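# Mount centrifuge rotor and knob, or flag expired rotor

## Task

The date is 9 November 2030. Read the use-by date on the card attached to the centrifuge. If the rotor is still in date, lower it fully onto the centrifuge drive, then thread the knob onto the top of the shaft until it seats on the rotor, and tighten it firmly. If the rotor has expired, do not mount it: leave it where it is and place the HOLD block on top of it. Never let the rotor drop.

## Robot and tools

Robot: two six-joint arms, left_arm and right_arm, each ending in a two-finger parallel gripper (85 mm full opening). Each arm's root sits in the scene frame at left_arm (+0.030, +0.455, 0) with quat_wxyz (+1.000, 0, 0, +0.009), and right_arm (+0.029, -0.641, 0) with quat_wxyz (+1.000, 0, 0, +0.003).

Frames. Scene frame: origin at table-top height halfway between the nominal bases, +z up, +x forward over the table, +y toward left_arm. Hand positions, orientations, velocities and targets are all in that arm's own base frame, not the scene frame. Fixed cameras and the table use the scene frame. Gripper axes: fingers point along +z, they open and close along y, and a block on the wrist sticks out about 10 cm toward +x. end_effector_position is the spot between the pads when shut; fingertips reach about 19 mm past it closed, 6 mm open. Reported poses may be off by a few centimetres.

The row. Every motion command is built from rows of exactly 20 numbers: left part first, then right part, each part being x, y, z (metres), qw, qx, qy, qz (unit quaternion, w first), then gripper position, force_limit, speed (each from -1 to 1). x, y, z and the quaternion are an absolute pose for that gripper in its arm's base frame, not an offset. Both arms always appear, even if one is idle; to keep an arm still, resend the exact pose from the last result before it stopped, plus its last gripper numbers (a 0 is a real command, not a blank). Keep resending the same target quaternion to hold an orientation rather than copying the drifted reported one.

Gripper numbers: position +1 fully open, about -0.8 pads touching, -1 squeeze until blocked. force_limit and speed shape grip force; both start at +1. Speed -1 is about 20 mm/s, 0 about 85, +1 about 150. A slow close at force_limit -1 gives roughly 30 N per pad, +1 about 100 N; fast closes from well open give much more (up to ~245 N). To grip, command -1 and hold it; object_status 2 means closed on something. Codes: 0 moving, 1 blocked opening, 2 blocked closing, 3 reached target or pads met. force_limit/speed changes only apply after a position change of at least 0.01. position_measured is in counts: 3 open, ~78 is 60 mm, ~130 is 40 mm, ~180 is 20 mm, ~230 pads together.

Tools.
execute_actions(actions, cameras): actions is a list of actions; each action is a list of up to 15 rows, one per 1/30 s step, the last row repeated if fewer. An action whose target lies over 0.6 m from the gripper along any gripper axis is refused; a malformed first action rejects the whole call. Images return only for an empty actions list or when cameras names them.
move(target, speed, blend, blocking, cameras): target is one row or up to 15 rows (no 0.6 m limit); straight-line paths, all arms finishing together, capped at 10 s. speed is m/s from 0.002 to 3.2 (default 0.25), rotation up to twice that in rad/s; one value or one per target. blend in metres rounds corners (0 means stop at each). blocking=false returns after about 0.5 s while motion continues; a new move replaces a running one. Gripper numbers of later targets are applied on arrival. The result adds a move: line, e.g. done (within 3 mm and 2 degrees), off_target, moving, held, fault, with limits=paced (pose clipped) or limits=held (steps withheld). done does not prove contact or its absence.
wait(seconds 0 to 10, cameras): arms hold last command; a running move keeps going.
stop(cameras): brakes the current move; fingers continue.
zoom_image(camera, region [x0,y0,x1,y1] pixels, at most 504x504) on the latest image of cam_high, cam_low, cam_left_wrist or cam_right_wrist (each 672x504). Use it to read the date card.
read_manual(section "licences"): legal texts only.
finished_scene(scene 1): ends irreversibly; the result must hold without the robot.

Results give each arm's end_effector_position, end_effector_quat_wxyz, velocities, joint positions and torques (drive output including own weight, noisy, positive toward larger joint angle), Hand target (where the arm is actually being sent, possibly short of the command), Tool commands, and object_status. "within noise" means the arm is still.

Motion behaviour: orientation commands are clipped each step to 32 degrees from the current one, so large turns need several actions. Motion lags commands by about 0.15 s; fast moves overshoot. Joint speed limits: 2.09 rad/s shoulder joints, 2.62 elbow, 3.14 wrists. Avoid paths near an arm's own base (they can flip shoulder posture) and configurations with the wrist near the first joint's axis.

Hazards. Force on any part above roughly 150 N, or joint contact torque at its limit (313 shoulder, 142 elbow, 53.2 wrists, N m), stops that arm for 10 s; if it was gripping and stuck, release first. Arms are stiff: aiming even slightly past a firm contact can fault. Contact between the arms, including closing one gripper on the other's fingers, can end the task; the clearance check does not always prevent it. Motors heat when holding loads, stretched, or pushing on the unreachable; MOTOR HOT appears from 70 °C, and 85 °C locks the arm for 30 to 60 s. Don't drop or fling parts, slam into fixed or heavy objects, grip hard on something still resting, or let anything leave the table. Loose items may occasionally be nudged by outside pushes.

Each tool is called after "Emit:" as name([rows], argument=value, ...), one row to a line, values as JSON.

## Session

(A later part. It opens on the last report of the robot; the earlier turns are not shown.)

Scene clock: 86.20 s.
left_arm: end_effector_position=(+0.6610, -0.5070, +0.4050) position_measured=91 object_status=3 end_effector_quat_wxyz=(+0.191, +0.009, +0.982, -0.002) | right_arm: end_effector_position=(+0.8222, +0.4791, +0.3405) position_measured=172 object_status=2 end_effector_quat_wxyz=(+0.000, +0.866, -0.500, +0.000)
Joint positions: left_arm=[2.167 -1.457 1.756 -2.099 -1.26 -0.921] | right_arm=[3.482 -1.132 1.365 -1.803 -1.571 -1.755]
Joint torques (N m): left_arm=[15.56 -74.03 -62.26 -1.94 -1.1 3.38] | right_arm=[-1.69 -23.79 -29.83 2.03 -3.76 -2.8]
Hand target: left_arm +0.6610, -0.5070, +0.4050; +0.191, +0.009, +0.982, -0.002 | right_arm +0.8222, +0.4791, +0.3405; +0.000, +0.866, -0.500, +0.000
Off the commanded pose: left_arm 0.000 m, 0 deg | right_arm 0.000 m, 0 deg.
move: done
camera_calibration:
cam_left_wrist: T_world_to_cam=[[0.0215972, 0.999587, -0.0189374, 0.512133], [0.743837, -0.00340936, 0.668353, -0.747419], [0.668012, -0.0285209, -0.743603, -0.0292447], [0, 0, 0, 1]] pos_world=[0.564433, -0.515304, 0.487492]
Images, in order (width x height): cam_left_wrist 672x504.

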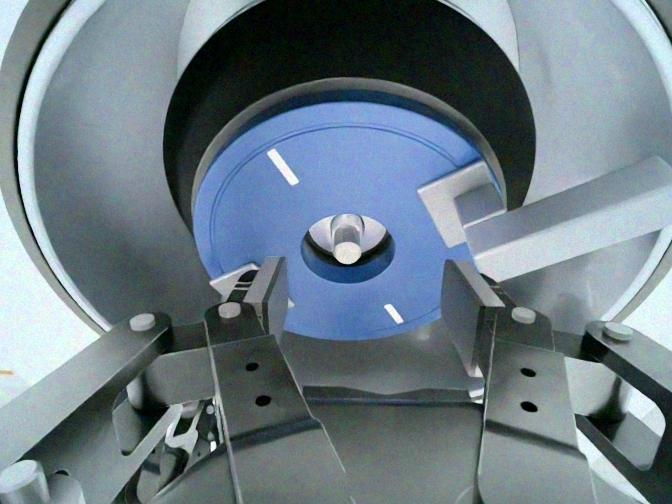

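Emit:
move(target=[0.661,-0.507,0.405,0.1908,0.0088,0.9816,-0.0017,0.3,0.2,-0.6,0.8242,0.4802,0.3405,0,0.8706,-0.4919,0,-1,0.2,-1], speed=0.02)

Emit:
move(target=[0.661,-0.507,0.405,0.1908,0.0088,0.9816,-0.0017,0.3,0.2,-0.6,0.8262,0.4814,0.3405,0,0.8749,-0.4843,0,-1,0.2,-1], speed=0.02, cameras=["cam_left_wrist"])

Emit:
zoom_image(camera="cam_left_wrist", region=[250, 140, 430, 320])

Scene clock: 87.13 s.
left_arm: end_effector_position=(+0.6610, -0.5070, +0.4050) position_measured=91 object_status=3 end_effector_quat_wxyz=(+0.191, +0.009, +0.982, -0.002) | right_arm: end_effector_position=(+0.8242, +0.4802, +0.3405) position_measured=172 object_status=2 end_effector_quat_wxyz=(+0.000, +0.871, -0.492, +0.000)
Joint positions: left_arm=[2.167 -1.457 1.756 -2.099 -1.26 -0.921] | right_arm=[3.482 -1.128 1.359 -1.802 -1.571 -1.772]
Joint torques (N m): left_arm=[14.96 -74.43 -62.57 -1.9 -0.86 3.4] | right_arm=[-1.13 -27.26 -28.14 1.98 -4.23 -3.1]
Hand target: left_arm +0.6610, -0.5070, +0.4050; +0.191, +0.009, +0.982, -0.002 | right_arm +0.8242, +0.4802, +0.3405; +0.000, +0.871, -0.492, +0.000
Off the commanded pose: left_arm 0.000 m, 0 deg | right_arm 0.000 m, 0 deg.
move: done

Scene clock: 87.90 s.
left_arm: end_effector_position=(+0.6610, -0.5070, +0.4050) position_measured=91 object_status=3 end_effector_quat_wxyz=(+0.191, +0.009, +0.982, -0.002) | right_arm: end_effector_position=(+0.8262, +0.4814, +0.3405) position_measured=172 object_status=2 end_effector_quat_wxyz=(+0.000, +0.875, -0.484, +0.000)
Joint positions: left_arm=[2.167 -1.457 1.756 -2.099 -1.26 -0.921] | right_arm=[3.482 -1.124 1.353 -1.8 -1.571 -1.789]
Joint torques (N m): left_arm=[15.56 -75.69 -62.22 -2.03 -0.95 3.29] | right_arm=[-0.44 -24.84 -28.49 1.84 -4.19 -3.6]
Hand target: left_arm +0.6610, -0.5070, +0.4050; +0.191, +0.009, +0.982, -0.002 | right_arm +0.8262, +0.4814, +0.3405; +0.000, +0.875, -0.484, +0.000
Off the commanded pose: left_arm 0.000 m, 0 deg | right_arm 0.000 m, 0 deg.
move: done
camera_calibration:
cam_left_wrist: T_world_to_cam=[[0.0215972, 0.999587, -0.0189374, 0.512133], [0.743837, -0.00340936, 0.668353, -0.747419], [0.668012, -0.0285209, -0.743603, -0.0292447], [0, 0, 0, 1]] pos_world=[0.564433, -0.515304, 0.487492]
Images, in order (width x height): cam_left_wrist 672x504.

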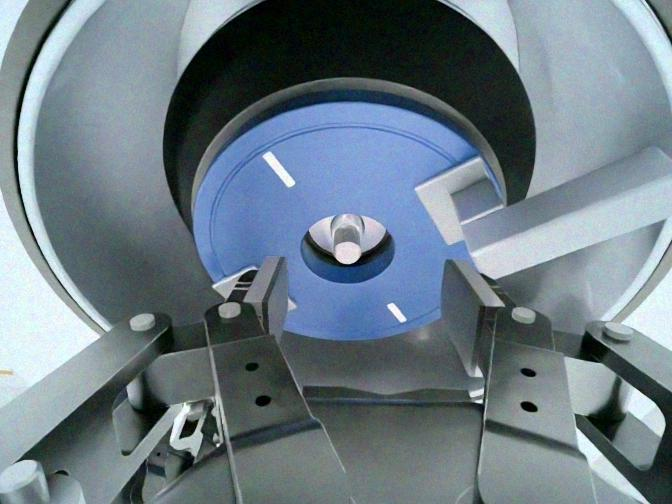

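Scaled by 2.800.

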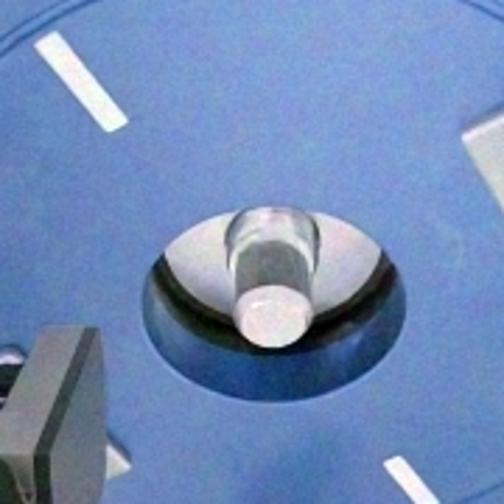

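Emit:
zoom_image(camera="cam_left_wrist", region=[325, 208, 370, 268])

Scaled by 8.400.

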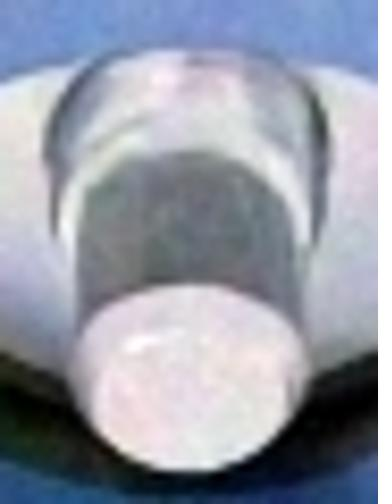

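Emit:
move([
  [0.661,-0.507,0.405,0.1908,0.0088,0.9816,-0.0017,0.3,0.2,-0.6,0.8222,0.4791,0.3405,0,0.8663,-0.4995,0,-1,0.2,-1],
  [0.661,-0.507,0.405,0.1908,0.0088,0.9816,-0.0017,0.3,0.2,-0.6,0.8182,0.4770,0.3405,0,0.8575,-0.5146,0,-1,0.2,-1],
  [0.661,-0.507,0.405,0.1908,0.0088,0.9816,-0.0017,0.3,0.2,-0.6,0.8142,0.4751,0.3405,0,0.8483,-0.5295,0,-1,0.2,-1],
], speed=0.02, blend=[0.002,0.002,0], cameras=["cam_left_wrist"])

Emit:
zoom_image(camera="cam_left_wrist", region=[325, 208, 370, 268])

Emit:
zoom_image(camera="cam_left_wrist", region=[250, 140, 430, 320])

Scene clock: 91.27 s.
left_arm: end_effector_position=(+0.6610, -0.5070, +0.4050) position_measured=91 object_status=3 end_effector_quat_wxyz=(+0.191, +0.009, +0.982, -0.002) | right_arm: end_effector_position=(+0.8142, +0.4751, +0.3405) position_measured=172 object_status=2 end_effector_quat_wxyz=(+0.000, +0.848, -0.529, +0.000)
Joint positions: left_arm=[2.167 -1.457 1.756 -2.099 -1.26 -0.921] | right_arm=[3.48 -1.147 1.386 -1.81 -1.571 -1.687]
Joint torques (N m): left_arm=[14.84 -76.06 -62.89 -2.03 -0.92 3.37] | right_arm=[-23.05 -43.76 -13.48 -0.04 -1.86 3.63]
Hand target: left_arm +0.6610, -0.5070, +0.4050; +0.191, +0.009, +0.982, -0.002 | right_arm +0.8142, +0.4751, +0.3405; +0.000, +0.848, -0.530, +0.000
Off the commanded pose: left_arm 0.000 m, 0 deg | right_arm 0.000 m, 0 deg.
move: done
camera_calibration:
cam_left_wrist: T_world_to_cam=[[0.0215972, 0.999587, -0.0189374, 0.512133], [0.743837, -0.00340936, 0.668353, -0.747419], [0.668012, -0.0285209, -0.743603, -0.0292447], [0, 0, 0, 1]] pos_world=[0.564433, -0.515304, 0.487492]
Images, in order (width x height): cam_left_wrist 672x504.

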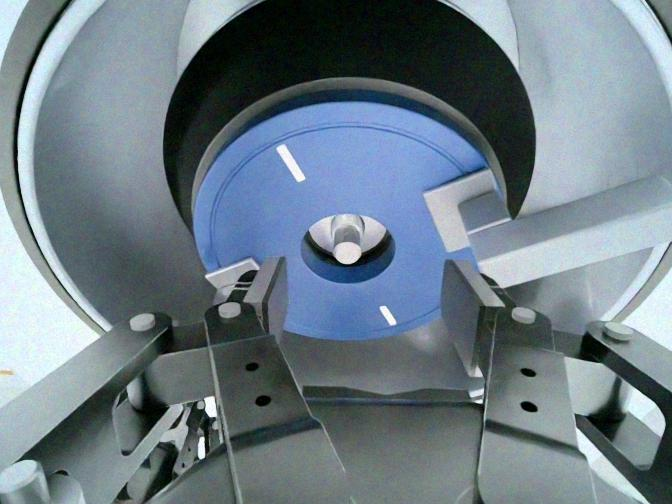

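Scaled by 8.400.

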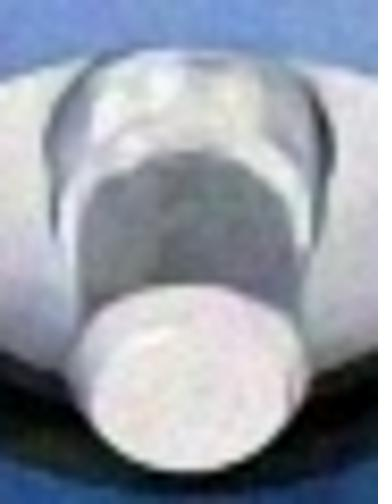

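Scaled by 2.800.

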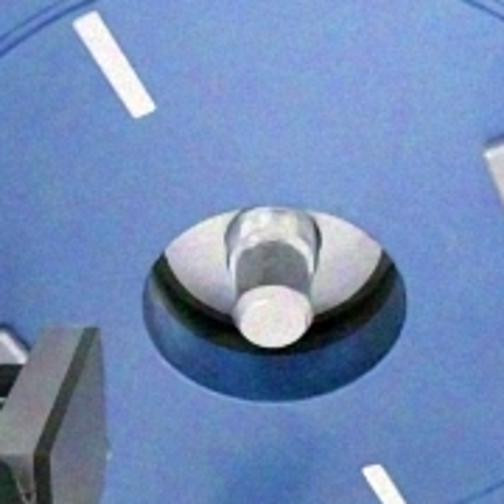

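Emit:
move([
  [0.661,-0.507,0.405,0.1908,0.0088,0.9816,-0.0017,0.3,0.2,-0.6,0.8142,0.4751,0.3405,0,0.8483,-0.5295,0,-0.2,0.2,-1],
  [0.661,-0.507,0.405,0.1908,0.0088,0.9816,-0.0017,0.3,0.2,-0.6,0.8182,0.4770,0.3405,0,0.8575,-0.5146,0,-0.2,0.2,-1],
], speed=0.03, cameras=["cam_left_wrist","cam_right_wrist"])

Emit:
zoom_image(camera="cam_left_wrist", region=[250, 140, 430, 320])

Scene clock: 94.10 s.
left_arm: end_effector_position=(+0.6610, -0.5070, +0.4050) position_measured=91 object_status=3 end_effector_quat_wxyz=(+0.191, +0.009, +0.982, -0.002) | right_arm: end_effector_position=(+0.8182, +0.4770, +0.3405) position_measured=154 object_status=3 end_effector_quat_wxyz=(+0.000, +0.857, -0.515, +0.000)
Joint positions: left_arm=[2.167 -1.457 1.756 -2.099 -1.26 -0.921] | right_arm=[3.481 -1.139 1.375 -1.807 -1.571 -1.721]
Joint torques (N m): left_arm=[15.23 -75.44 -62.56 -2.04 -0.84 3.29] | right_arm=[11.33 -53.09 -51.85 -1.13 -2.25 -3.93]
Hand target: left_arm +0.6610, -0.5070, +0.4050; +0.191, +0.009, +0.982, -0.002 | right_arm +0.8182, +0.4770, +0.3405; +0.000, +0.857, -0.515, +0.000
Off the commanded pose: left_arm 0.000 m, 0 deg | right_arm 0.000 m, 0 deg.
move: done
camera_calibration:
cam_left_wrist: T_world_to_cam=[[0.0215972, 0.999587, -0.0189374, 0.512133], [0.743837, -0.00340936, 0.668353, -0.747419], [0.668012, -0.0285209, -0.743603, -0.0292447], [0, 0, 0, 1]] pos_world=[0.564433, -0.515304, 0.487492]
cam_right_wrist: T_world_to_cam=[[-0.888417, -0.459035, 0.00123381, 0.955325], [-0.43271, 0.83836, 0.331533, -0.137298], [-0.15322, 0.294006, -0.943443, 0.432696], [0, 0, 0, 1]] pos_world=[0.855614, 0.426417, 0.452564]
Images, in order (width x height): cam_left_wrist 672x504, cam_right_wrist 672x504.

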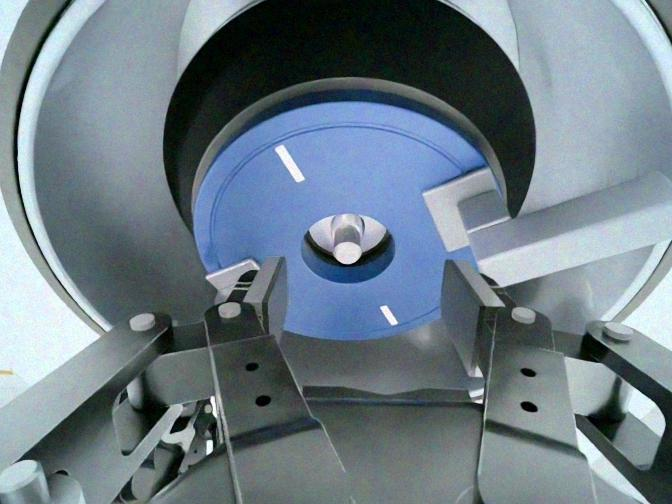

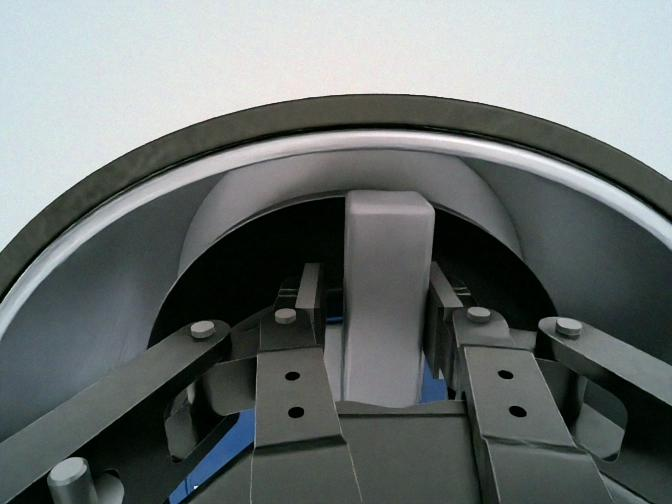

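Scaled by 2.800.

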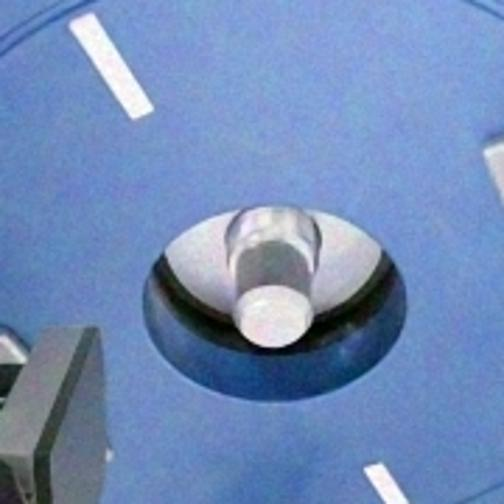

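Emit:
move([
  [0.661,-0.507,0.405,0.1908,0.0088,0.9816,-0.0017,0.3,0.2,-0.6,0.8222,0.4791,0.3405,0,0.8663,-0.4995,0,-0.2,0.2,-1],
  [0.661,-0.507,0.405,0.1908,0.0088,0.9816,-0.0017,0.3,0.2,-0.6,0.8262,0.4814,0.3405,0,0.8749,-0.4843,0,-0.2,0.2,-1],
  [0.661,-0.507,0.405,0.1908,0.0088,0.9816,-0.0017,0.3,0.2,-0.6,0.8320,0.4850,0.3405,0,0.8873,-0.4612,0,-0.2,0.2,-1],
], speed=0.03, blend=[0.002,0.002,0], cameras=["cam_left_wrist","cam_right_wrist"])

Emit:
zoom_image(camera="cam_left_wrist", region=[250, 140, 430, 320])

Scene clock: 96.77 s.
left_arm: end_effector_position=(+0.6610, -0.5070, +0.4050) position_measured=91 object_status=3 end_effector_quat_wxyz=(+0.191, +0.009, +0.982, -0.002) | right_arm: end_effector_position=(+0.8320, +0.4850, +0.3405) position_measured=154 object_status=3 end_effector_quat_wxyz=(+0.000, +0.887, -0.461, +0.000)
Joint positions: left_arm=[2.167 -1.457 1.756 -2.099 -1.26 -0.921] | right_arm=[3.484 -1.113 1.337 -1.794 -1.571 -1.84]
Joint torques (N m): left_arm=[15.18 -75.87 -62.38 -2.08 -0.86 3.14] | right_arm=[14.19 -55.06 -52.79 -1.04 -2.17 -3.46]
Hand target: left_arm +0.6610, -0.5070, +0.4050; +0.191, +0.009, +0.982, -0.002 | right_arm +0.8320, +0.4850, +0.3405; +0.000, +0.887, -0.461, +0.000
Off the commanded pose: left_arm 0.000 m, 0 deg | right_arm 0.000 m, 0 deg.
move: done
camera_calibration:
cam_left_wrist: T_world_to_cam=[[0.0215972, 0.999587, -0.0189374, 0.512133], [0.743837, -0.00340936, 0.668353, -0.747419], [0.668012, -0.0285209, -0.743603, -0.0292447], [0, 0, 0, 1]] pos_world=[0.564433, -0.515304, 0.487492]
cam_right_wrist: T_world_to_cam=[[-0.825742, -0.564047, 0.0012191, 0.970016], [-0.531818, 0.779277, 0.331506, -0.0268666], [-0.187935, 0.27309, -0.943452, 0.471503], [0, 0, 0, 1]] pos_world=[0.875307, 0.439308, 0.452564]
Images, in order (width x height): cam_left_wrist 672x504, cam_right_wrist 672x504.

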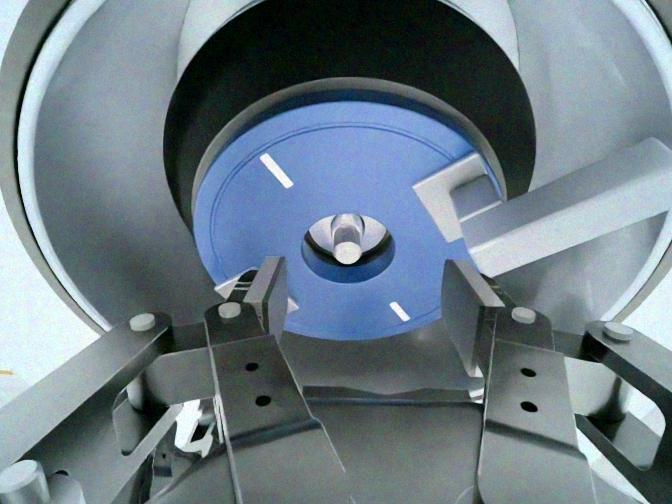

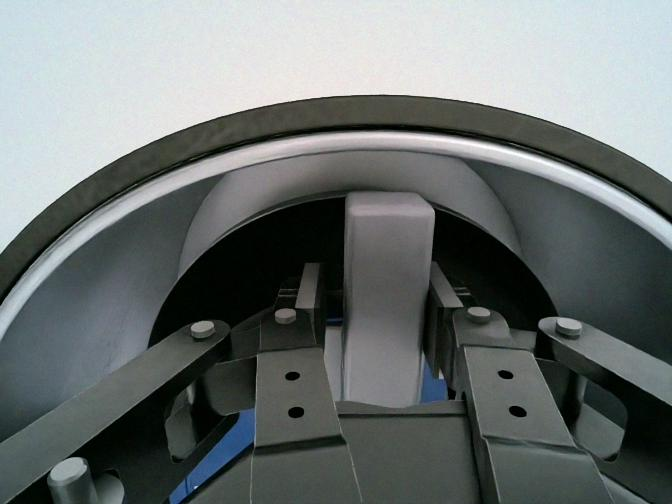

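Scaled by 2.800.

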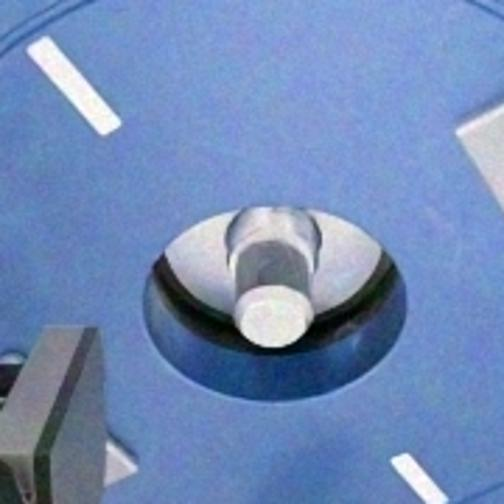

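Emit:
zoom_image(camera="cam_left_wrist", region=[325, 208, 370, 268])

Scaled by 8.400.

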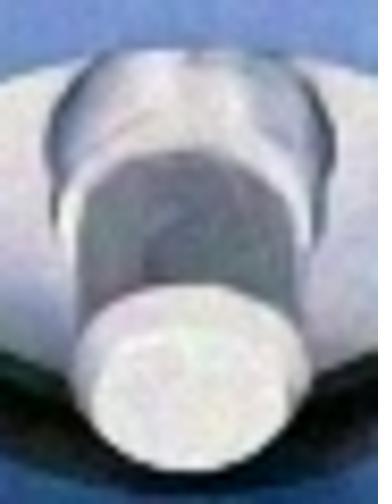

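Emit:
move([
  [0.6,-0.46,0.52,0,0.4881,0.8728,0,0.3,0.2,-0.6,0.8266,0.4816,0.3405,0,0.8757,-0.4828,0,-0.2,0.2,-1],
  [0.6829,-0.4102,0.43,0,0.4881,0.8728,0,0.3,0.2,-0.6,0.8266,0.4816,0.3405,0,0.8757,-0.4828,0,-0.2,0.2,-1],
], speed=[0.25,0.2], blend=[0.03,0], cameras=["cam_left_wrist","cam_right_wrist"])

Scene clock: 101.40 s.
left_arm: end_effector_position=(+0.6828, -0.4103, +0.4301) position_measured=91 object_status=3 end_effector_quat_wxyz=(+0.000, +0.488, +0.873, +0.000) | right_arm: end_effector_position=(+0.8266, +0.4816, +0.3405) position_measured=154 object_status=3 end_effector_quat_wxyz=(+0.000, +0.876, -0.483, +0.000)
Joint positions: left_arm=[2.376 -1.416 1.579 -1.734 -1.571 0.254] | right_arm=[3.483 -1.124 1.352 -1.799 -1.571 -1.793]
Joint torques (N m): left_arm=[16.34 -81.5 -44.47 -10.09 -1.46 2.94] | right_arm=[-16.46 -75.61 -38.05 -3.71 1.07 3.27]
Hand target: left_arm +0.6829, -0.4102, +0.4300; +0.000, +0.488, +0.873, +0.000 | right_arm +0.8266, +0.4816, +0.3405; +0.000, +0.876, -0.483, +0.000
Off the commanded pose: left_arm 0.000 m, 0 deg | right_arm 0.000 m, 0 deg.
move: done
camera_calibration:
cam_left_wrist: T_world_to_cam=[[0.84991, 0.526588, -0.0189179, -0.344092], [0.500565, -0.795654, 0.341129, -0.798278], [0.164582, -0.299399, -0.939826, 0.294624], [0, 0, 0, 1]] pos_world=[0.643547, -0.365749, 0.542701]
cam_right_wrist: T_world_to_cam=[[-0.85228, -0.523084, 0.00122522, 0.965806], [-0.493152, 0.804287, 0.331546, -0.0711129], [-0.174412, 0.281966, -0.943438, 0.45596], [0, 0, 0, 1]] pos_world=[0.867593, 0.433828, 0.452564]
Images, in order (width x height): cam_left_wrist 672x504, cam_right_wrist 672x504.

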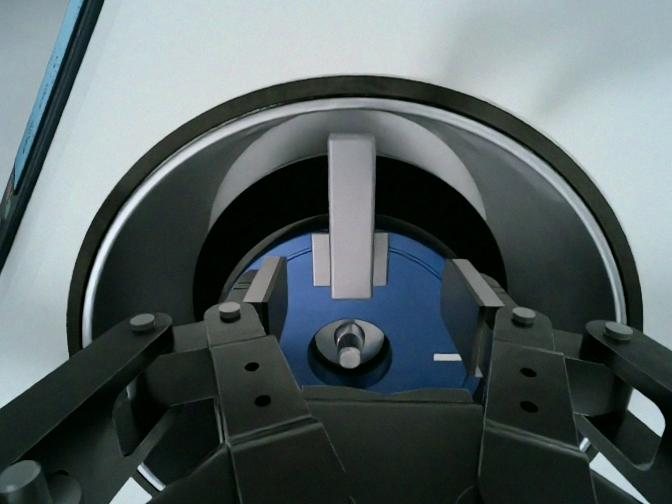

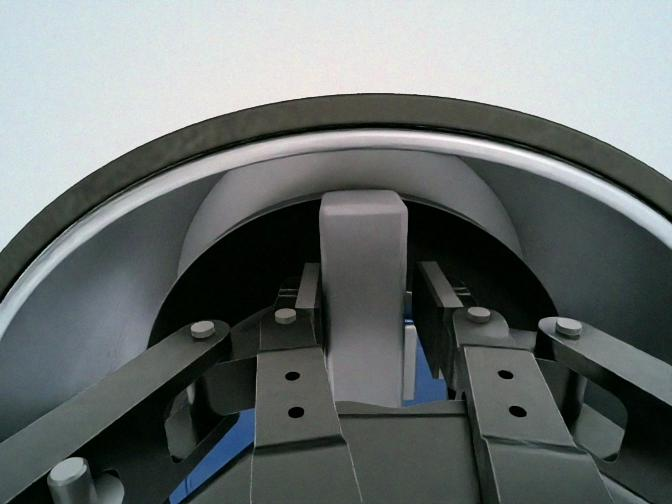

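Emit:
zoom_image(camera="cam_left_wrist", region=[280, 120, 480, 400])

Scaled by 1.800.

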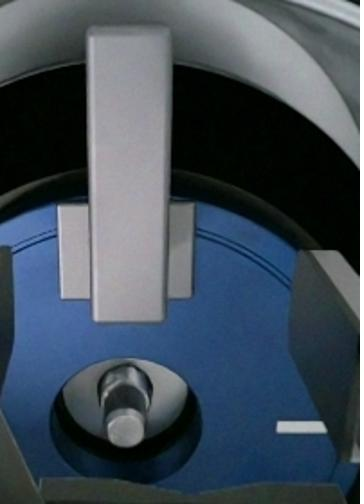

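Emit:
move([
  [0.6795,-0.4123,0.43,0,0.4881,0.8728,0,0.1,0.2,-0.6,0.8266,0.4816,0.3405,0,0.8757,-0.4828,0,-0.2,0.2,-1],
  [0.6795,-0.4123,0.3415,0,0.4881,0.8728,0,0.1,0.2,-0.6,0.8266,0.4816,0.3405,0,0.8757,-0.4828,0,-0.2,0.2,-1],
  [0.6795,-0.4123,0.3415,0,0.4881,0.8728,0,-1,0.2,-1,0.8266,0.4816,0.3405,0,0.8757,-0.4828,0,-1,0.2,-1],
], speed=0.08, cameras=["cam_left_wrist","cam_right_wrist"])

Scene clock: 105.47 s.
left_arm: end_effector_position=(+0.6796, -0.4122, +0.3416) position_measured=172 object_status=0 end_effector_quat_wxyz=(+0.000, +0.488, +0.873, +0.000) | right_arm: end_effector_position=(+0.8266, +0.4816, +0.3405) position_measured=172 object_status=2 end_effector_quat_wxyz=(+0.000, +0.876, -0.483, +0.000)
Joint positions: left_arm=[2.371 -1.384 1.701 -1.888 -1.571 0.249] | right_arm=[3.482 -1.124 1.352 -1.799 -1.571 -1.793]
Joint torques (N m): left_arm=[-42.43 -84.78 -31.63 3.5 -12.11 -1.14] | right_arm=[-0.21 -59.11 -42.41 4.61 0.72 1.37]
Hand target: left_arm +0.6795, -0.4123, +0.3415; +0.000, +0.488, +0.873, +0.000 | right_arm +0.8266, +0.4816, +0.3405; +0.000, +0.876, -0.483, +0.000
Off the commanded pose: left_arm 0.000 m, 0 deg | right_arm 0.000 m, 0 deg.
move: done
camera_calibration:
cam_left_wrist: T_world_to_cam=[[0.849897, 0.526612, -0.0188377, -0.342067], [0.500556, -0.79564, 0.341176, -0.767974], [0.164679, -0.299394, -0.939811, 0.211245], [0, 0, 0, 1]] pos_world=[0.640348, -0.367649, 0.454101]
cam_right_wrist: T_world_to_cam=[[-0.852321, -0.523018, 0.00116171, 0.965927], [-0.493116, 0.804329, 0.3315, -0.0710918], [-0.174315, 0.281971, -0.943455, 0.455899], [0, 0, 0, 1]] pos_world=[0.867693, 0.433828, 0.452564]
Images, in order (width x height): cam_left_wrist 672x504, cam_right_wrist 672x504.

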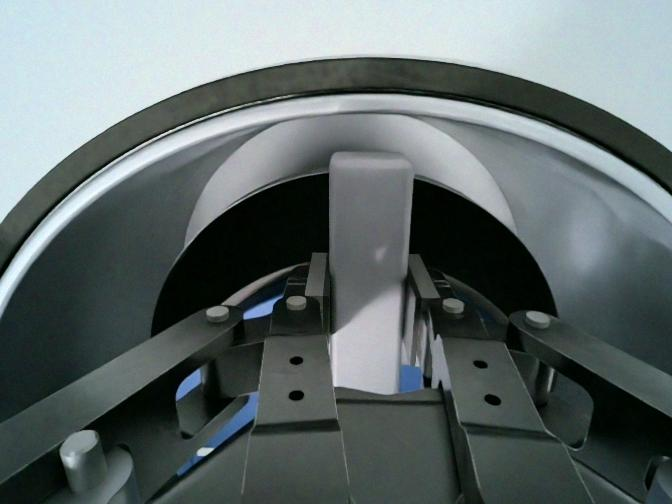

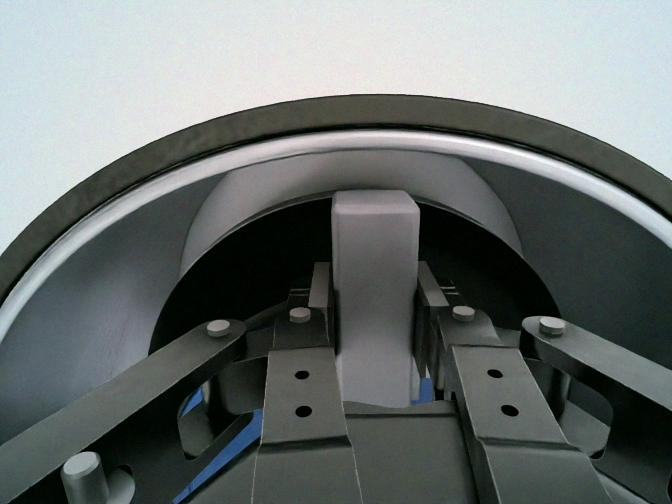

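Emit:
move([
  [0.6795,-0.4123,0.3535,0,0.4881,0.8728,0,-1,0.2,-1,0.8266,0.4816,0.3525,0,0.8757,-0.4828,0,-1,0.2,-1],
], speed=0.02)

Emit:
move([
  [0.6869,-0.4081,0.3535,0,0.5182,0.8552,0,-1,0.2,-1,0.8186,0.4771,0.3525,0,0.8584,-0.5131,0,-1,0.2,-1],
], speed=0.02)

Scene clock: 106.60 s.
left_arm: end_effector_position=(+0.6795, -0.4124, +0.3534) position_measured=172 object_status=2 end_effector_quat_wxyz=(+0.000, +0.488, +0.873, +0.000) | right_arm: end_effector_position=(+0.8266, +0.4816, +0.3524) position_measured=172 object_status=2 end_effector_quat_wxyz=(+0.000, +0.876, -0.483, +0.000)
Joint positions: left_arm=[2.371 -1.39 1.687 -1.867 -1.571 0.249] | right_arm=[3.483 -1.128 1.337 -1.78 -1.571 -1.793]
Joint torques (N m): left_arm=[-13.1 -205.09 -88.32 0.05 -7.34 -0.34] | right_arm=[-10.72 -107.85 -71.73 0.78 -3.83 -0.9]
Hand target: left_arm +0.6795, -0.4123, +0.3535; +0.000, +0.488, +0.873, +0.000 | right_arm +0.8266, +0.4816, +0.3525; +0.000, +0.876, -0.483, +0.000
Off the commanded pose: left_arm 0.000 m, 0 deg | right_arm 0.000 m, 0 deg.
move: done

Scene clock: 108.67 s.
left_arm: end_effector_position=(+0.6869, -0.4081, +0.3535) position_measured=172 object_status=2 end_effector_quat_wxyz=(+0.000, +0.518, +0.855, +0.000) | right_arm: end_effector_position=(+0.8186, +0.4771, +0.3525) position_measured=172 object_status=2 end_effector_quat_wxyz=(+0.000, +0.858, -0.513, +0.000)
Joint positions: left_arm=[2.381 -1.383 1.678 -1.866 -1.571 0.329] | right_arm=[3.481 -1.143 1.359 -1.787 -1.571 -1.725]
Joint torques (N m): left_arm=[-15.46 -129.72 -82.35 -2.88 -7.31 3.49] | right_arm=[-10.54 -101.03 -51.76 -1.36 1.53 3.97]
Hand target: left_arm +0.6869, -0.4081, +0.3535; +0.000, +0.518, +0.855, +0.000 | right_arm +0.8186, +0.4771, +0.3525; +0.000, +0.858, -0.513, +0.000
Off the commanded pose: left_arm 0.000 m, 0 deg | right_arm 0.000 m, 0 deg.
move: done

Now lower slowly, checking each result.

Emit:
move(target=[0.6869,-0.4081,0.3505,0,0.5182,0.8552,0,-1,0.2,-1,0.8186,0.4771,0.3495,0,0.8584,-0.5131,0,-1,0.2,-1], speed=0.01)

Emit:
move(target=[0.6869,-0.4081,0.3490,0,0.5182,0.8552,0,-1,0.2,-1,0.8186,0.4771,0.3480,0,0.8584,-0.5131,0,-1,0.2,-1], speed=0.01)

Scene clock: 109.47 s.
left_arm: end_effector_position=(+0.6869, -0.4081, +0.3506) position_measured=172 object_status=2 end_effector_quat_wxyz=(+0.000, +0.518, +0.855, +0.000) | right_arm: end_effector_position=(+0.8186, +0.4771, +0.3496) position_measured=172 object_status=2 end_effector_quat_wxyz=(+0.000, +0.858, -0.513, +0.000)
Joint positions: left_arm=[2.382 -1.382 1.682 -1.871 -1.571 0.329] | right_arm=[3.481 -1.142 1.363 -1.792 -1.571 -1.725]
Joint torques (N m): left_arm=[-19.57 -111.48 -53.86 -10.32 -8.2 3.62] | right_arm=[-5.99 -72.52 -45.94 -0.83 1.51 3.91]
Hand target: left_arm +0.6869, -0.4081, +0.3505; +0.000, +0.518, +0.855, +0.000 | right_arm +0.8186, +0.4771, +0.3495; +0.000, +0.858, -0.513, +0.000
Off the commanded pose: left_arm 0.000 m, 0 deg | right_arm 0.000 m, 0 deg.
move: done

Scene clock: 110.17 s.
left_arm: end_effector_position=(+0.6869, -0.4081, +0.3490) position_measured=172 object_status=2 end_effector_quat_wxyz=(+0.000, +0.518, +0.855, +0.000) | right_arm: end_effector_position=(+0.8186, +0.4771, +0.3480) position_measured=172 object_status=2 end_effector_quat_wxyz=(+0.000, +0.858, -0.513, +0.000)
Joint positions: left_arm=[2.382 -1.381 1.684 -1.874 -1.571 0.329] | right_arm=[3.481 -1.142 1.365 -1.794 -1.571 -1.725]
Joint torques (N m): left_arm=[-24.23 -112.26 -54.12 -9.59 -8.93 3.8] | right_arm=[3.09 -74.57 -45.16 -0.75 1.45 4.11]
Hand target: left_arm +0.6869, -0.4081, +0.3490; +0.000, +0.518, +0.855, +0.000 | right_arm +0.8186, +0.4771, +0.3480; +0.000, +0.858, -0.513, +0.000
Off the commanded pose: left_arm 0.000 m, 0 deg | right_arm 0.000 m, 0 deg.
move: done

Emit:
move(target=[0.6869,-0.4081,0.3475,0,0.5182,0.8552,0,-1,0.2,-1,0.8186,0.4771,0.3465,0,0.8584,-0.5131,0,-1,0.2,-1], speed=0.01)

Emit:
move(target=[0.6869,-0.4081,0.3460,0,0.5182,0.8552,0,-1,0.2,-1,0.8186,0.4771,0.3450,0,0.8584,-0.5131,0,-1,0.2,-1], speed=0.01)

Scene clock: 111.00 s.
left_arm: end_effector_position=(+0.6869, -0.4081, +0.3475) position_measured=172 object_status=2 end_effector_quat_wxyz=(+0.000, +0.518, +0.855, +0.000) | right_arm: end_effector_position=(+0.8186, +0.4771, +0.3465) position_measured=172 object_status=2 end_effector_quat_wxyz=(+0.000, +0.858, -0.513, +0.000)
Joint positions: left_arm=[2.382 -1.38 1.686 -1.876 -1.571 0.329] | right_arm=[3.481 -1.141 1.367 -1.797 -1.571 -1.725]
Joint torques (N m): left_arm=[-32.05 -111.62 -53.69 -9.99 -9.21 3.82] | right_arm=[5.84 -72.25 -43.96 -0.89 1.59 4.38]
Hand target: left_arm +0.6869, -0.4081, +0.3475; +0.000, +0.518, +0.855, +0.000 | right_arm +0.8186, +0.4771, +0.3465; +0.000, +0.858, -0.513, +0.000
Off the commanded pose: left_arm 0.000 m, 0 deg | right_arm 0.000 m, 0 deg.
move: done

Scene clock: 111.70 s.
left_arm: end_effector_position=(+0.6869, -0.4081, +0.3460) position_measured=172 object_status=2 end_effector_quat_wxyz=(+0.000, +0.518, +0.855, +0.000) | right_arm: end_effector_position=(+0.8186, +0.4771, +0.3450) position_measured=172 object_status=2 end_effector_quat_wxyz=(+0.000, +0.858, -0.513, +0.000)
Joint positions: left_arm=[2.382 -1.38 1.688 -1.879 -1.571 0.329] | right_arm=[3.481 -1.141 1.369 -1.799 -1.571 -1.725]
Joint torques (N m): left_arm=[-37.89 -111.22 -52.85 -9.69 -9.3 3.62] | right_arm=[5.82 -71.41 -44.46 -1.11 1.24 3.95]
Hand target: left_arm +0.6869, -0.4081, +0.3460; +0.000, +0.518, +0.855, +0.000 | right_arm +0.8186, +0.4771, +0.3450; +0.000, +0.858, -0.513, +0.000
Off the commanded pose: left_arm 0.000 m, 0 deg | right_arm 0.000 m, 0 deg.
move: done

Emit:
move([
  [0.6878,-0.4076,0.3460,0,0.5182,0.8552,0,-1,0.2,-1,0.8195,0.4776,0.3450,0,0.8584,-0.5131,0,-1,0.2,-1],
], speed=0.01)

Emit:
move(target=[0.6878,-0.4076,0.3445,0,0.5182,0.8552,0,-1,0.2,-1,0.8195,0.4776,0.3435,0,0.8584,-0.5131,0,-1,0.2,-1], speed=0.01)

Scene clock: 112.67 s.
left_arm: end_effector_position=(+0.6877, -0.4077, +0.3460) position_measured=172 object_status=2 end_effector_quat_wxyz=(+0.000, +0.518, +0.855, +0.000) | right_arm: end_effector_position=(+0.8194, +0.4776, +0.3449) position_measured=172 object_status=2 end_effector_quat_wxyz=(+0.000, +0.858, -0.513, +0.000)
Joint positions: left_arm=[2.383 -1.379 1.687 -1.879 -1.571 0.331] | right_arm=[3.481 -1.139 1.367 -1.798 -1.571 -1.725]
Joint torques (N m): left_arm=[3.74 -130.53 -84.23 -4.14 -1.99 3.75] | right_arm=[5.87 -76.81 -71.73 -3.86 1.39 4.07]
Hand target: left_arm +0.6878, -0.4076, +0.3460; +0.000, +0.518, +0.855, +0.000 | right_arm +0.8195, +0.4776, +0.3450; +0.000, +0.858, -0.513, +0.000
Off the commanded pose: left_arm 0.000 m, 0 deg | right_arm 0.000 m, 0 deg.
move: done

Scene clock: 113.37 s.
left_arm: end_effector_position=(+0.6878, -0.4076, +0.3445) position_measured=172 object_status=2 end_effector_quat_wxyz=(+0.000, +0.518, +0.855, +0.000) | right_arm: end_effector_position=(+0.8195, +0.4776, +0.3435) position_measured=172 object_status=2 end_effector_quat_wxyz=(+0.000, +0.858, -0.513, +0.000)
Joint positions: left_arm=[2.383 -1.378 1.688 -1.881 -1.571 0.331] | right_arm=[3.481 -1.138 1.368 -1.801 -1.571 -1.725]
Joint torques (N m): left_arm=[6.78 -130.49 -63.42 -11.69 -0.93 3.69] | right_arm=[6.81 -75.98 -58.64 -6.08 1.59 4.35]
Hand target: left_arm +0.6878, -0.4076, +0.3445; +0.000, +0.518, +0.855, +0.000 | right_arm +0.8195, +0.4776, +0.3435; +0.000, +0.858, -0.513, +0.000
Off the commanded pose: left_arm 0.000 m, 0 deg | right_arm 0.000 m, 0 deg.
move: done

Emit:
move(target=[0.6878,-0.4076,0.3430,0,0.5182,0.8552,0,-1,0.2,-1,0.8195,0.4776,0.3420,0,0.8584,-0.5131,0,-1,0.2,-1], speed=0.01)

Emit:
move(target=[0.6878,-0.4076,0.3420,0,0.5182,0.8552,0,-1,0.2,-1,0.8195,0.4776,0.3410,0,0.8584,-0.5131,0,-1,0.2,-1], speed=0.01)

Scene clock: 114.20 s.
left_arm: end_effector_position=(+0.6878, -0.4076, +0.3430) position_measured=172 object_status=2 end_effector_quat_wxyz=(+0.000, +0.518, +0.855, +0.000) | right_arm: end_effector_position=(+0.8195, +0.4776, +0.3420) position_measured=172 object_status=2 end_effector_quat_wxyz=(+0.000, +0.858, -0.513, +0.000)
Joint positions: left_arm=[2.383 -1.377 1.69 -1.884 -1.571 0.331] | right_arm=[3.481 -1.138 1.37 -1.803 -1.571 -1.725]
Joint torques (N m): left_arm=[5.97 -131.81 -63.75 -11.81 -1.4 3.53] | right_arm=[6.89 -75.54 -57.81 -6.57 1.35 3.92]
Hand target: left_arm +0.6878, -0.4076, +0.3430; +0.000, +0.518, +0.855, +0.000 | right_arm +0.8195, +0.4776, +0.3420; +0.000, +0.858, -0.513, +0.000
Off the commanded pose: left_arm 0.000 m, 0 deg | right_arm 0.000 m, 0 deg.
move: done

Scene clock: 114.90 s.
left_arm: end_effector_position=(+0.6878, -0.4076, +0.3422) position_measured=172 object_status=2 end_effector_quat_wxyz=(+0.000, +0.518, +0.855, +0.000) | right_arm: end_effector_position=(+0.8195, +0.4776, +0.3411) position_measured=172 object_status=2 end_effector_quat_wxyz=(+0.000, +0.858, -0.513, +0.000)
Joint positions: left_arm=[2.383 -1.377 1.691 -1.886 -1.571 0.331] | right_arm=[3.481 -1.137 1.371 -1.805 -1.571 -1.725]
Joint torques (N m): left_arm=[4.58 -92.43 -45.23 -9.82 -1.51 3.59] | right_arm=[6.87 -63.88 -48.25 -5.53 1.29 3.77]
Hand target: left_arm +0.6878, -0.4076, +0.3420; +0.000, +0.518, +0.855, +0.000 | right_arm +0.8195, +0.4776, +0.3410; +0.000, +0.858, -0.513, +0.000
Off the commanded pose: left_arm 0.000 m, 0 deg | right_arm 0.000 m, 0 deg.
move: done

Emit:
move([
  [0.6878,-0.4076,0.356,0,0.5182,0.8552,0,-1,0.2,-1,0.8195,0.4776,0.355,0,0.8584,-0.5131,0,-1,0.2,-1],
  [0.6998,-0.4022,0.356,0,0.5641,0.8257,0,-1,0.2,-1,0.8067,0.4716,0.355,0,0.8291,-0.5591,0,-1,0.2,-1],
  [0.7123,-0.3981,0.356,0,0.6083,0.7937,0,-1,0.2,-1,0.7934,0.4671,0.355,0,0.7974,-0.6035,0,-1,0.2,-1],
  [0.7253,-0.3953,0.356,0,0.6506,0.7594,0,-1,0.2,-1,0.7797,0.4640,0.355,0,0.7633,-0.6461,0,-1,0.2,-1],
  [0.7384,-0.3940,0.356,0,0.6911,0.7228,0,-1,0.2,-1,0.7657,0.4624,0.355,0,0.7269,-0.6867,0,-1,0.2,-1],
], speed=[0.02,0.04,0.04,0.04,0.04], blend=[0.001,0.001,0.001,0.001,0], cameras=["cam_low"])

Emit:
zoom_image(camera="cam_low", region=[310, 120, 450, 250])

Scene clock: 122.40 s.
left_arm: end_effector_position=(+0.7384, -0.3940, +0.3560) position_measured=172 object_status=2 end_effector_quat_wxyz=(+0.000, +0.691, +0.723, +0.000) | right_arm: end_effector_position=(+0.7657, +0.4624, +0.3550) position_measured=172 object_status=2 end_effector_quat_wxyz=(+0.000, +0.727, -0.687, +0.000)
Joint positions: left_arm=[2.438 -1.324 1.6 -1.847 -1.571 0.822] | right_arm=[3.485 -1.231 1.479 -1.819 -1.571 -1.284]
Joint torques (N m): left_arm=[-8.64 -123.47 -85.87 -8.86 -6.54 3] | right_arm=[20.27 -98.19 -69.16 -8.73 2.66 3.57]
Hand target: left_arm +0.7384, -0.3940, +0.3560; +0.000, +0.691, +0.723, +0.000 | right_arm +0.7657, +0.4624, +0.3550; +0.000, +0.727, -0.687, +0.000
Off the commanded pose: left_arm 0.000 m, 0 deg | right_arm 0.000 m, 0 deg.
move: done
Images, in order (width x height): cam_low 672x504.

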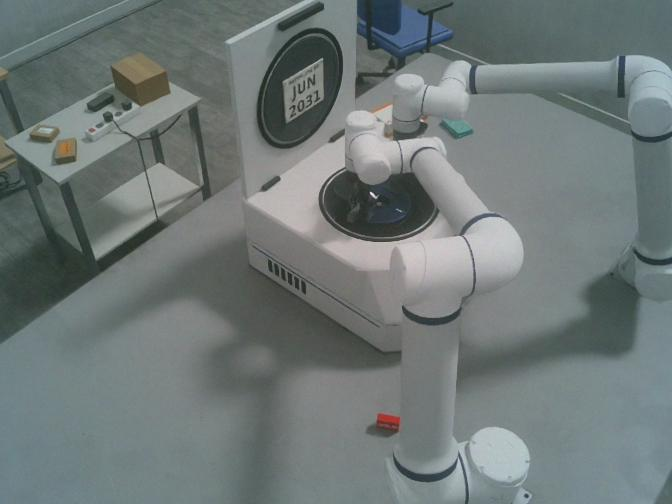

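Scaled by 3.600.

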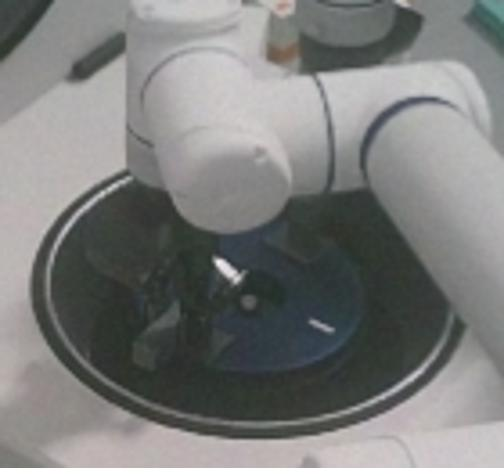

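Now lower in this rotated state.

Emit:
move(target=[0.7384,-0.3940,0.3525,0,0.6911,0.7228,0,-1,0.2,-1,0.7657,0.4624,0.3515,0,0.7269,-0.6867,0,-1,0.2,-1], speed=0.01)

Emit:
move(target=[0.7384,-0.3940,0.351,0,0.6911,0.7228,0,-1,0.2,-1,0.7657,0.4624,0.350,0,0.7269,-0.6867,0,-1,0.2,-1], speed=0.01)

Scene clock: 123.23 s.
left_arm: end_effector_position=(+0.7384, -0.3940, +0.3526) position_measured=172 object_status=2 end_effector_quat_wxyz=(+0.000, +0.691, +0.723, +0.000) | right_arm: end_effector_position=(+0.7657, +0.4624, +0.3516) position_measured=172 object_status=2 end_effector_quat_wxyz=(+0.000, +0.727, -0.687, +0.000)
Joint positions: left_arm=[2.438 -1.322 1.604 -1.853 -1.571 0.822] | right_arm=[3.485 -1.229 1.483 -1.824 -1.571 -1.284]
Joint torques (N m): left_arm=[-10.85 -120.35 -64.67 -16.62 -6.17 3.39] | right_arm=[15.27 -77.45 -66.82 -8.28 1.42 3.73]
Hand target: left_arm +0.7384, -0.3940, +0.3525; +0.000, +0.691, +0.723, +0.000 | right_arm +0.7657, +0.4624, +0.3515; +0.000, +0.727, -0.687, +0.000
Off the commanded pose: left_arm 0.000 m, 0 deg | right_arm 0.000 m, 0 deg.
move: done

Scene clock: 123.93 s.
left_arm: end_effector_position=(+0.7384, -0.3940, +0.3510) position_measured=172 object_status=2 end_effector_quat_wxyz=(+0.000, +0.691, +0.723, +0.000) | right_arm: end_effector_position=(+0.7657, +0.4624, +0.3500) position_measured=172 object_status=2 end_effector_quat_wxyz=(+0.000, +0.727, -0.687, +0.000)
Joint positions: left_arm=[2.438 -1.321 1.606 -1.855 -1.571 0.822] | right_arm=[3.485 -1.229 1.485 -1.827 -1.571 -1.284]
Joint torques (N m): left_arm=[-13.36 -120.75 -64.32 -16.76 -6.29 3.38] | right_arm=[11.76 -76.07 -67.72 -7.6 0.47 3.77]
Hand target: left_arm +0.7384, -0.3940, +0.3510; +0.000, +0.691, +0.723, +0.000 | right_arm +0.7657, +0.4624, +0.3500; +0.000, +0.727, -0.687, +0.000
Off the commanded pose: left_arm 0.000 m, 0 deg | right_arm 0.000 m, 0 deg.
move: done

Emit:
move(target=[0.7384,-0.3940,0.3495,0,0.6911,0.7228,0,-1,0.2,-1,0.7657,0.4624,0.3485,0,0.7269,-0.6867,0,-1,0.2,-1], speed=0.01)

Emit:
move(target=[0.7384,-0.3940,0.348,0,0.6911,0.7228,0,-1,0.2,-1,0.7657,0.4624,0.347,0,0.7269,-0.6867,0,-1,0.2,-1], speed=0.01)

Scene clock: 124.73 s.
left_arm: end_effector_position=(+0.7384, -0.3940, +0.3495) position_measured=172 object_status=2 end_effector_quat_wxyz=(+0.000, +0.691, +0.723, +0.000) | right_arm: end_effector_position=(+0.7657, +0.4624, +0.3485) position_measured=172 object_status=2 end_effector_quat_wxyz=(+0.000, +0.727, -0.687, +0.000)
Joint positions: left_arm=[2.438 -1.321 1.608 -1.858 -1.571 0.822] | right_arm=[3.485 -1.228 1.487 -1.829 -1.571 -1.284]
Joint torques (N m): left_arm=[-14.9 -119.71 -64.69 -16.59 -5.79 3.5] | right_arm=[9.12 -77.56 -66.83 -8.12 -0.48 3.73]
Hand target: left_arm +0.7384, -0.3940, +0.3495; +0.000, +0.691, +0.723, +0.000 | right_arm +0.7657, +0.4624, +0.3485; +0.000, +0.727, -0.687, +0.000
Off the commanded pose: left_arm 0.000 m, 0 deg | right_arm 0.000 m, 0 deg.
move: done

Scene clock: 125.43 s.
left_arm: end_effector_position=(+0.7384, -0.3940, +0.3480) position_measured=172 object_status=2 end_effector_quat_wxyz=(+0.000, +0.691, +0.723, +0.000) | right_arm: end_effector_position=(+0.7657, +0.4624, +0.3470) position_measured=172 object_status=2 end_effector_quat_wxyz=(+0.000, +0.727, -0.687, +0.000)
Joint positions: left_arm=[2.438 -1.32 1.609 -1.86 -1.571 0.822] | right_arm=[3.485 -1.227 1.488 -1.832 -1.571 -1.284]
Joint torques (N m): left_arm=[-17.23 -120.07 -64.35 -16.47 -5.38 3.4] | right_arm=[6.81 -75.58 -67 -8.62 -0.28 3.92]
Hand target: left_arm +0.7384, -0.3940, +0.3480; +0.000, +0.691, +0.723, +0.000 | right_arm +0.7657, +0.4624, +0.3470; +0.000, +0.727, -0.687, +0.000
Off the commanded pose: left_arm 0.000 m, 0 deg | right_arm 0.000 m, 0 deg.
move: done

Emit:
move(target=[0.7384,-0.3940,0.3465,0,0.6911,0.7228,0,-1,0.2,-1,0.7657,0.4624,0.3455,0,0.7269,-0.6867,0,-1,0.2,-1], speed=0.01)

Emit:
move(target=[0.7384,-0.3940,0.345,0,0.6911,0.7228,0,-1,0.2,-1,0.7657,0.4624,0.344,0,0.7269,-0.6867,0,-1,0.2,-1], speed=0.01)

Scene clock: 126.27 s.
left_arm: end_effector_position=(+0.7384, -0.3940, +0.3468) position_measured=172 object_status=2 end_effector_quat_wxyz=(+0.000, +0.691, +0.723, +0.000) | right_arm: end_effector_position=(+0.7657, +0.4624, +0.3458) position_measured=172 object_status=2 end_effector_quat_wxyz=(+0.000, +0.727, -0.687, +0.000)
Joint positions: left_arm=[2.438 -1.319 1.611 -1.863 -1.571 0.822] | right_arm=[3.485 -1.227 1.49 -1.834 -1.571 -1.284]
Joint torques (N m): left_arm=[-19.58 -54.23 -35.57 -15.59 -5.26 3.28] | right_arm=[3.79 -52.77 -48.2 -7.22 1.61 3.82]
Hand target: left_arm +0.7384, -0.3940, +0.3465; +0.000, +0.691, +0.723, +0.000 | right_arm +0.7657, +0.4624, +0.3455; +0.000, +0.727, -0.687, +0.000
Off the commanded pose: left_arm 0.000 m, 0 deg | right_arm 0.000 m, 0 deg.
move: done

Scene clock: 126.97 s.
left_arm: end_effector_position=(+0.7384, -0.3940, +0.3454) position_measured=172 object_status=2 end_effector_quat_wxyz=(+0.000, +0.691, +0.723, +0.000) | right_arm: end_effector_position=(+0.7658, +0.4624, +0.3443) position_measured=172 object_status=2 end_effector_quat_wxyz=(+0.000, +0.727, -0.687, +0.000)
Joint positions: left_arm=[2.438 -1.319 1.613 -1.865 -1.571 0.822] | right_arm=[3.485 -1.226 1.492 -1.837 -1.571 -1.284]
Joint torques (N m): left_arm=[-25.59 58.45 11.82 -11.65 -5.1 3.39] | right_arm=[12.89 -7.3 -14.44 -5.67 5.19 3.58]
Hand target: left_arm +0.7384, -0.3940, +0.3450; +0.000, +0.691, +0.723, +0.000 | right_arm +0.7657, +0.4624, +0.3440; +0.000, +0.727, -0.687, +0.000
Off the commanded pose: left_arm 0.000 m, 0 deg | right_arm 0.000 m, 0 deg.
move: done

Emit:
move([
  [0.7384,-0.3940,0.356,0,0.6911,0.7228,0,-1,0.2,-1,0.7657,0.4624,0.355,0,0.7269,-0.6867,0,-1,0.2,-1],
  [0.7253,-0.3953,0.356,0,0.6506,0.7594,0,-1,0.2,-1,0.7797,0.4640,0.355,0,0.7633,-0.6461,0,-1,0.2,-1],
  [0.7123,-0.3981,0.356,0,0.6083,0.7937,0,-1,0.2,-1,0.7934,0.4671,0.355,0,0.7974,-0.6035,0,-1,0.2,-1],
  [0.6998,-0.4022,0.356,0,0.5641,0.8257,0,-1,0.2,-1,0.8067,0.4716,0.355,0,0.8291,-0.5591,0,-1,0.2,-1],
  [0.6878,-0.4076,0.356,0,0.5182,0.8552,0,-1,0.2,-1,0.8195,0.4776,0.355,0,0.8584,-0.5131,0,-1,0.2,-1],
  [0.6878,-0.4076,0.3435,0,0.5182,0.8552,0,-1,0.2,-1,0.8195,0.4776,0.3425,0,0.8584,-0.5131,0,-1,0.2,-1],
], speed=[0.02,0.05,0.05,0.05,0.05,0.01], blend=[0.001,0.001,0.001,0.001,0.001,0])

Scene clock: 133.70 s.
left_arm: end_effector_position=(+0.6884, -0.4081, +0.3477) position_measured=172 object_status=2 end_effector_quat_wxyz=(+0.003, +0.518, +0.855, -0.001) | right_arm: end_effector_position=(+0.8197, +0.4774, +0.3429) position_measured=172 object_status=2 end_effector_quat_wxyz=(+0.000, +0.858, -0.513, +0.000)
Joint positions: left_arm=[2.383 -1.38 1.686 -1.882 -1.571 0.331] | right_arm=[3.481 -1.138 1.369 -1.802 -1.571 -1.725]
Joint torques (N m): left_arm=[-0.26 -106.46 -51.2 -5.5 0.14 0.69] | right_arm=[33.23 0.07 4.61 -0.37 6.25 -1.65]
Hand target: left_arm +0.6884, -0.4081, +0.3477; +0.003, +0.518, +0.855, -0.001 | right_arm +0.8195, +0.4776, +0.3425; +0.000, +0.858, -0.513, +0.000
Tool commands: left_gripper/position=-1.0 left_gripper/force_limit=+0.2 left_gripper/speed=-1.0 right_gripper/position=-1.0 right_gripper/force_limit=+0.2 right_gripper/speed=-1.0
Off the commanded pose: left_arm 0.004 m, 0 deg | right_arm 0.000 m, 0 deg.
FORCE FAULT: contact force on the left arm reached its limit, and that arm stopped. The contact can be on any part of that arm, not only on its tool. That arm's remaining commands of this call were not run. That arm is still stopped at the end of this call. That arm stays stopped for about 10 more seconds. Until then a move that you send moves the other arm only, and its call returns only when the move has ended. Once the stop has ended, the next robot result says so. If the stop ends while you think or write, that arm runs what you send next. While its stop runs, that arm takes no new command, but its gripper still runs the gripper command that each later call begins with. Until it ends, the stop uses up actions while you think or wait. An arm that is not stopped still takes commands.
move: fault (left_arm)


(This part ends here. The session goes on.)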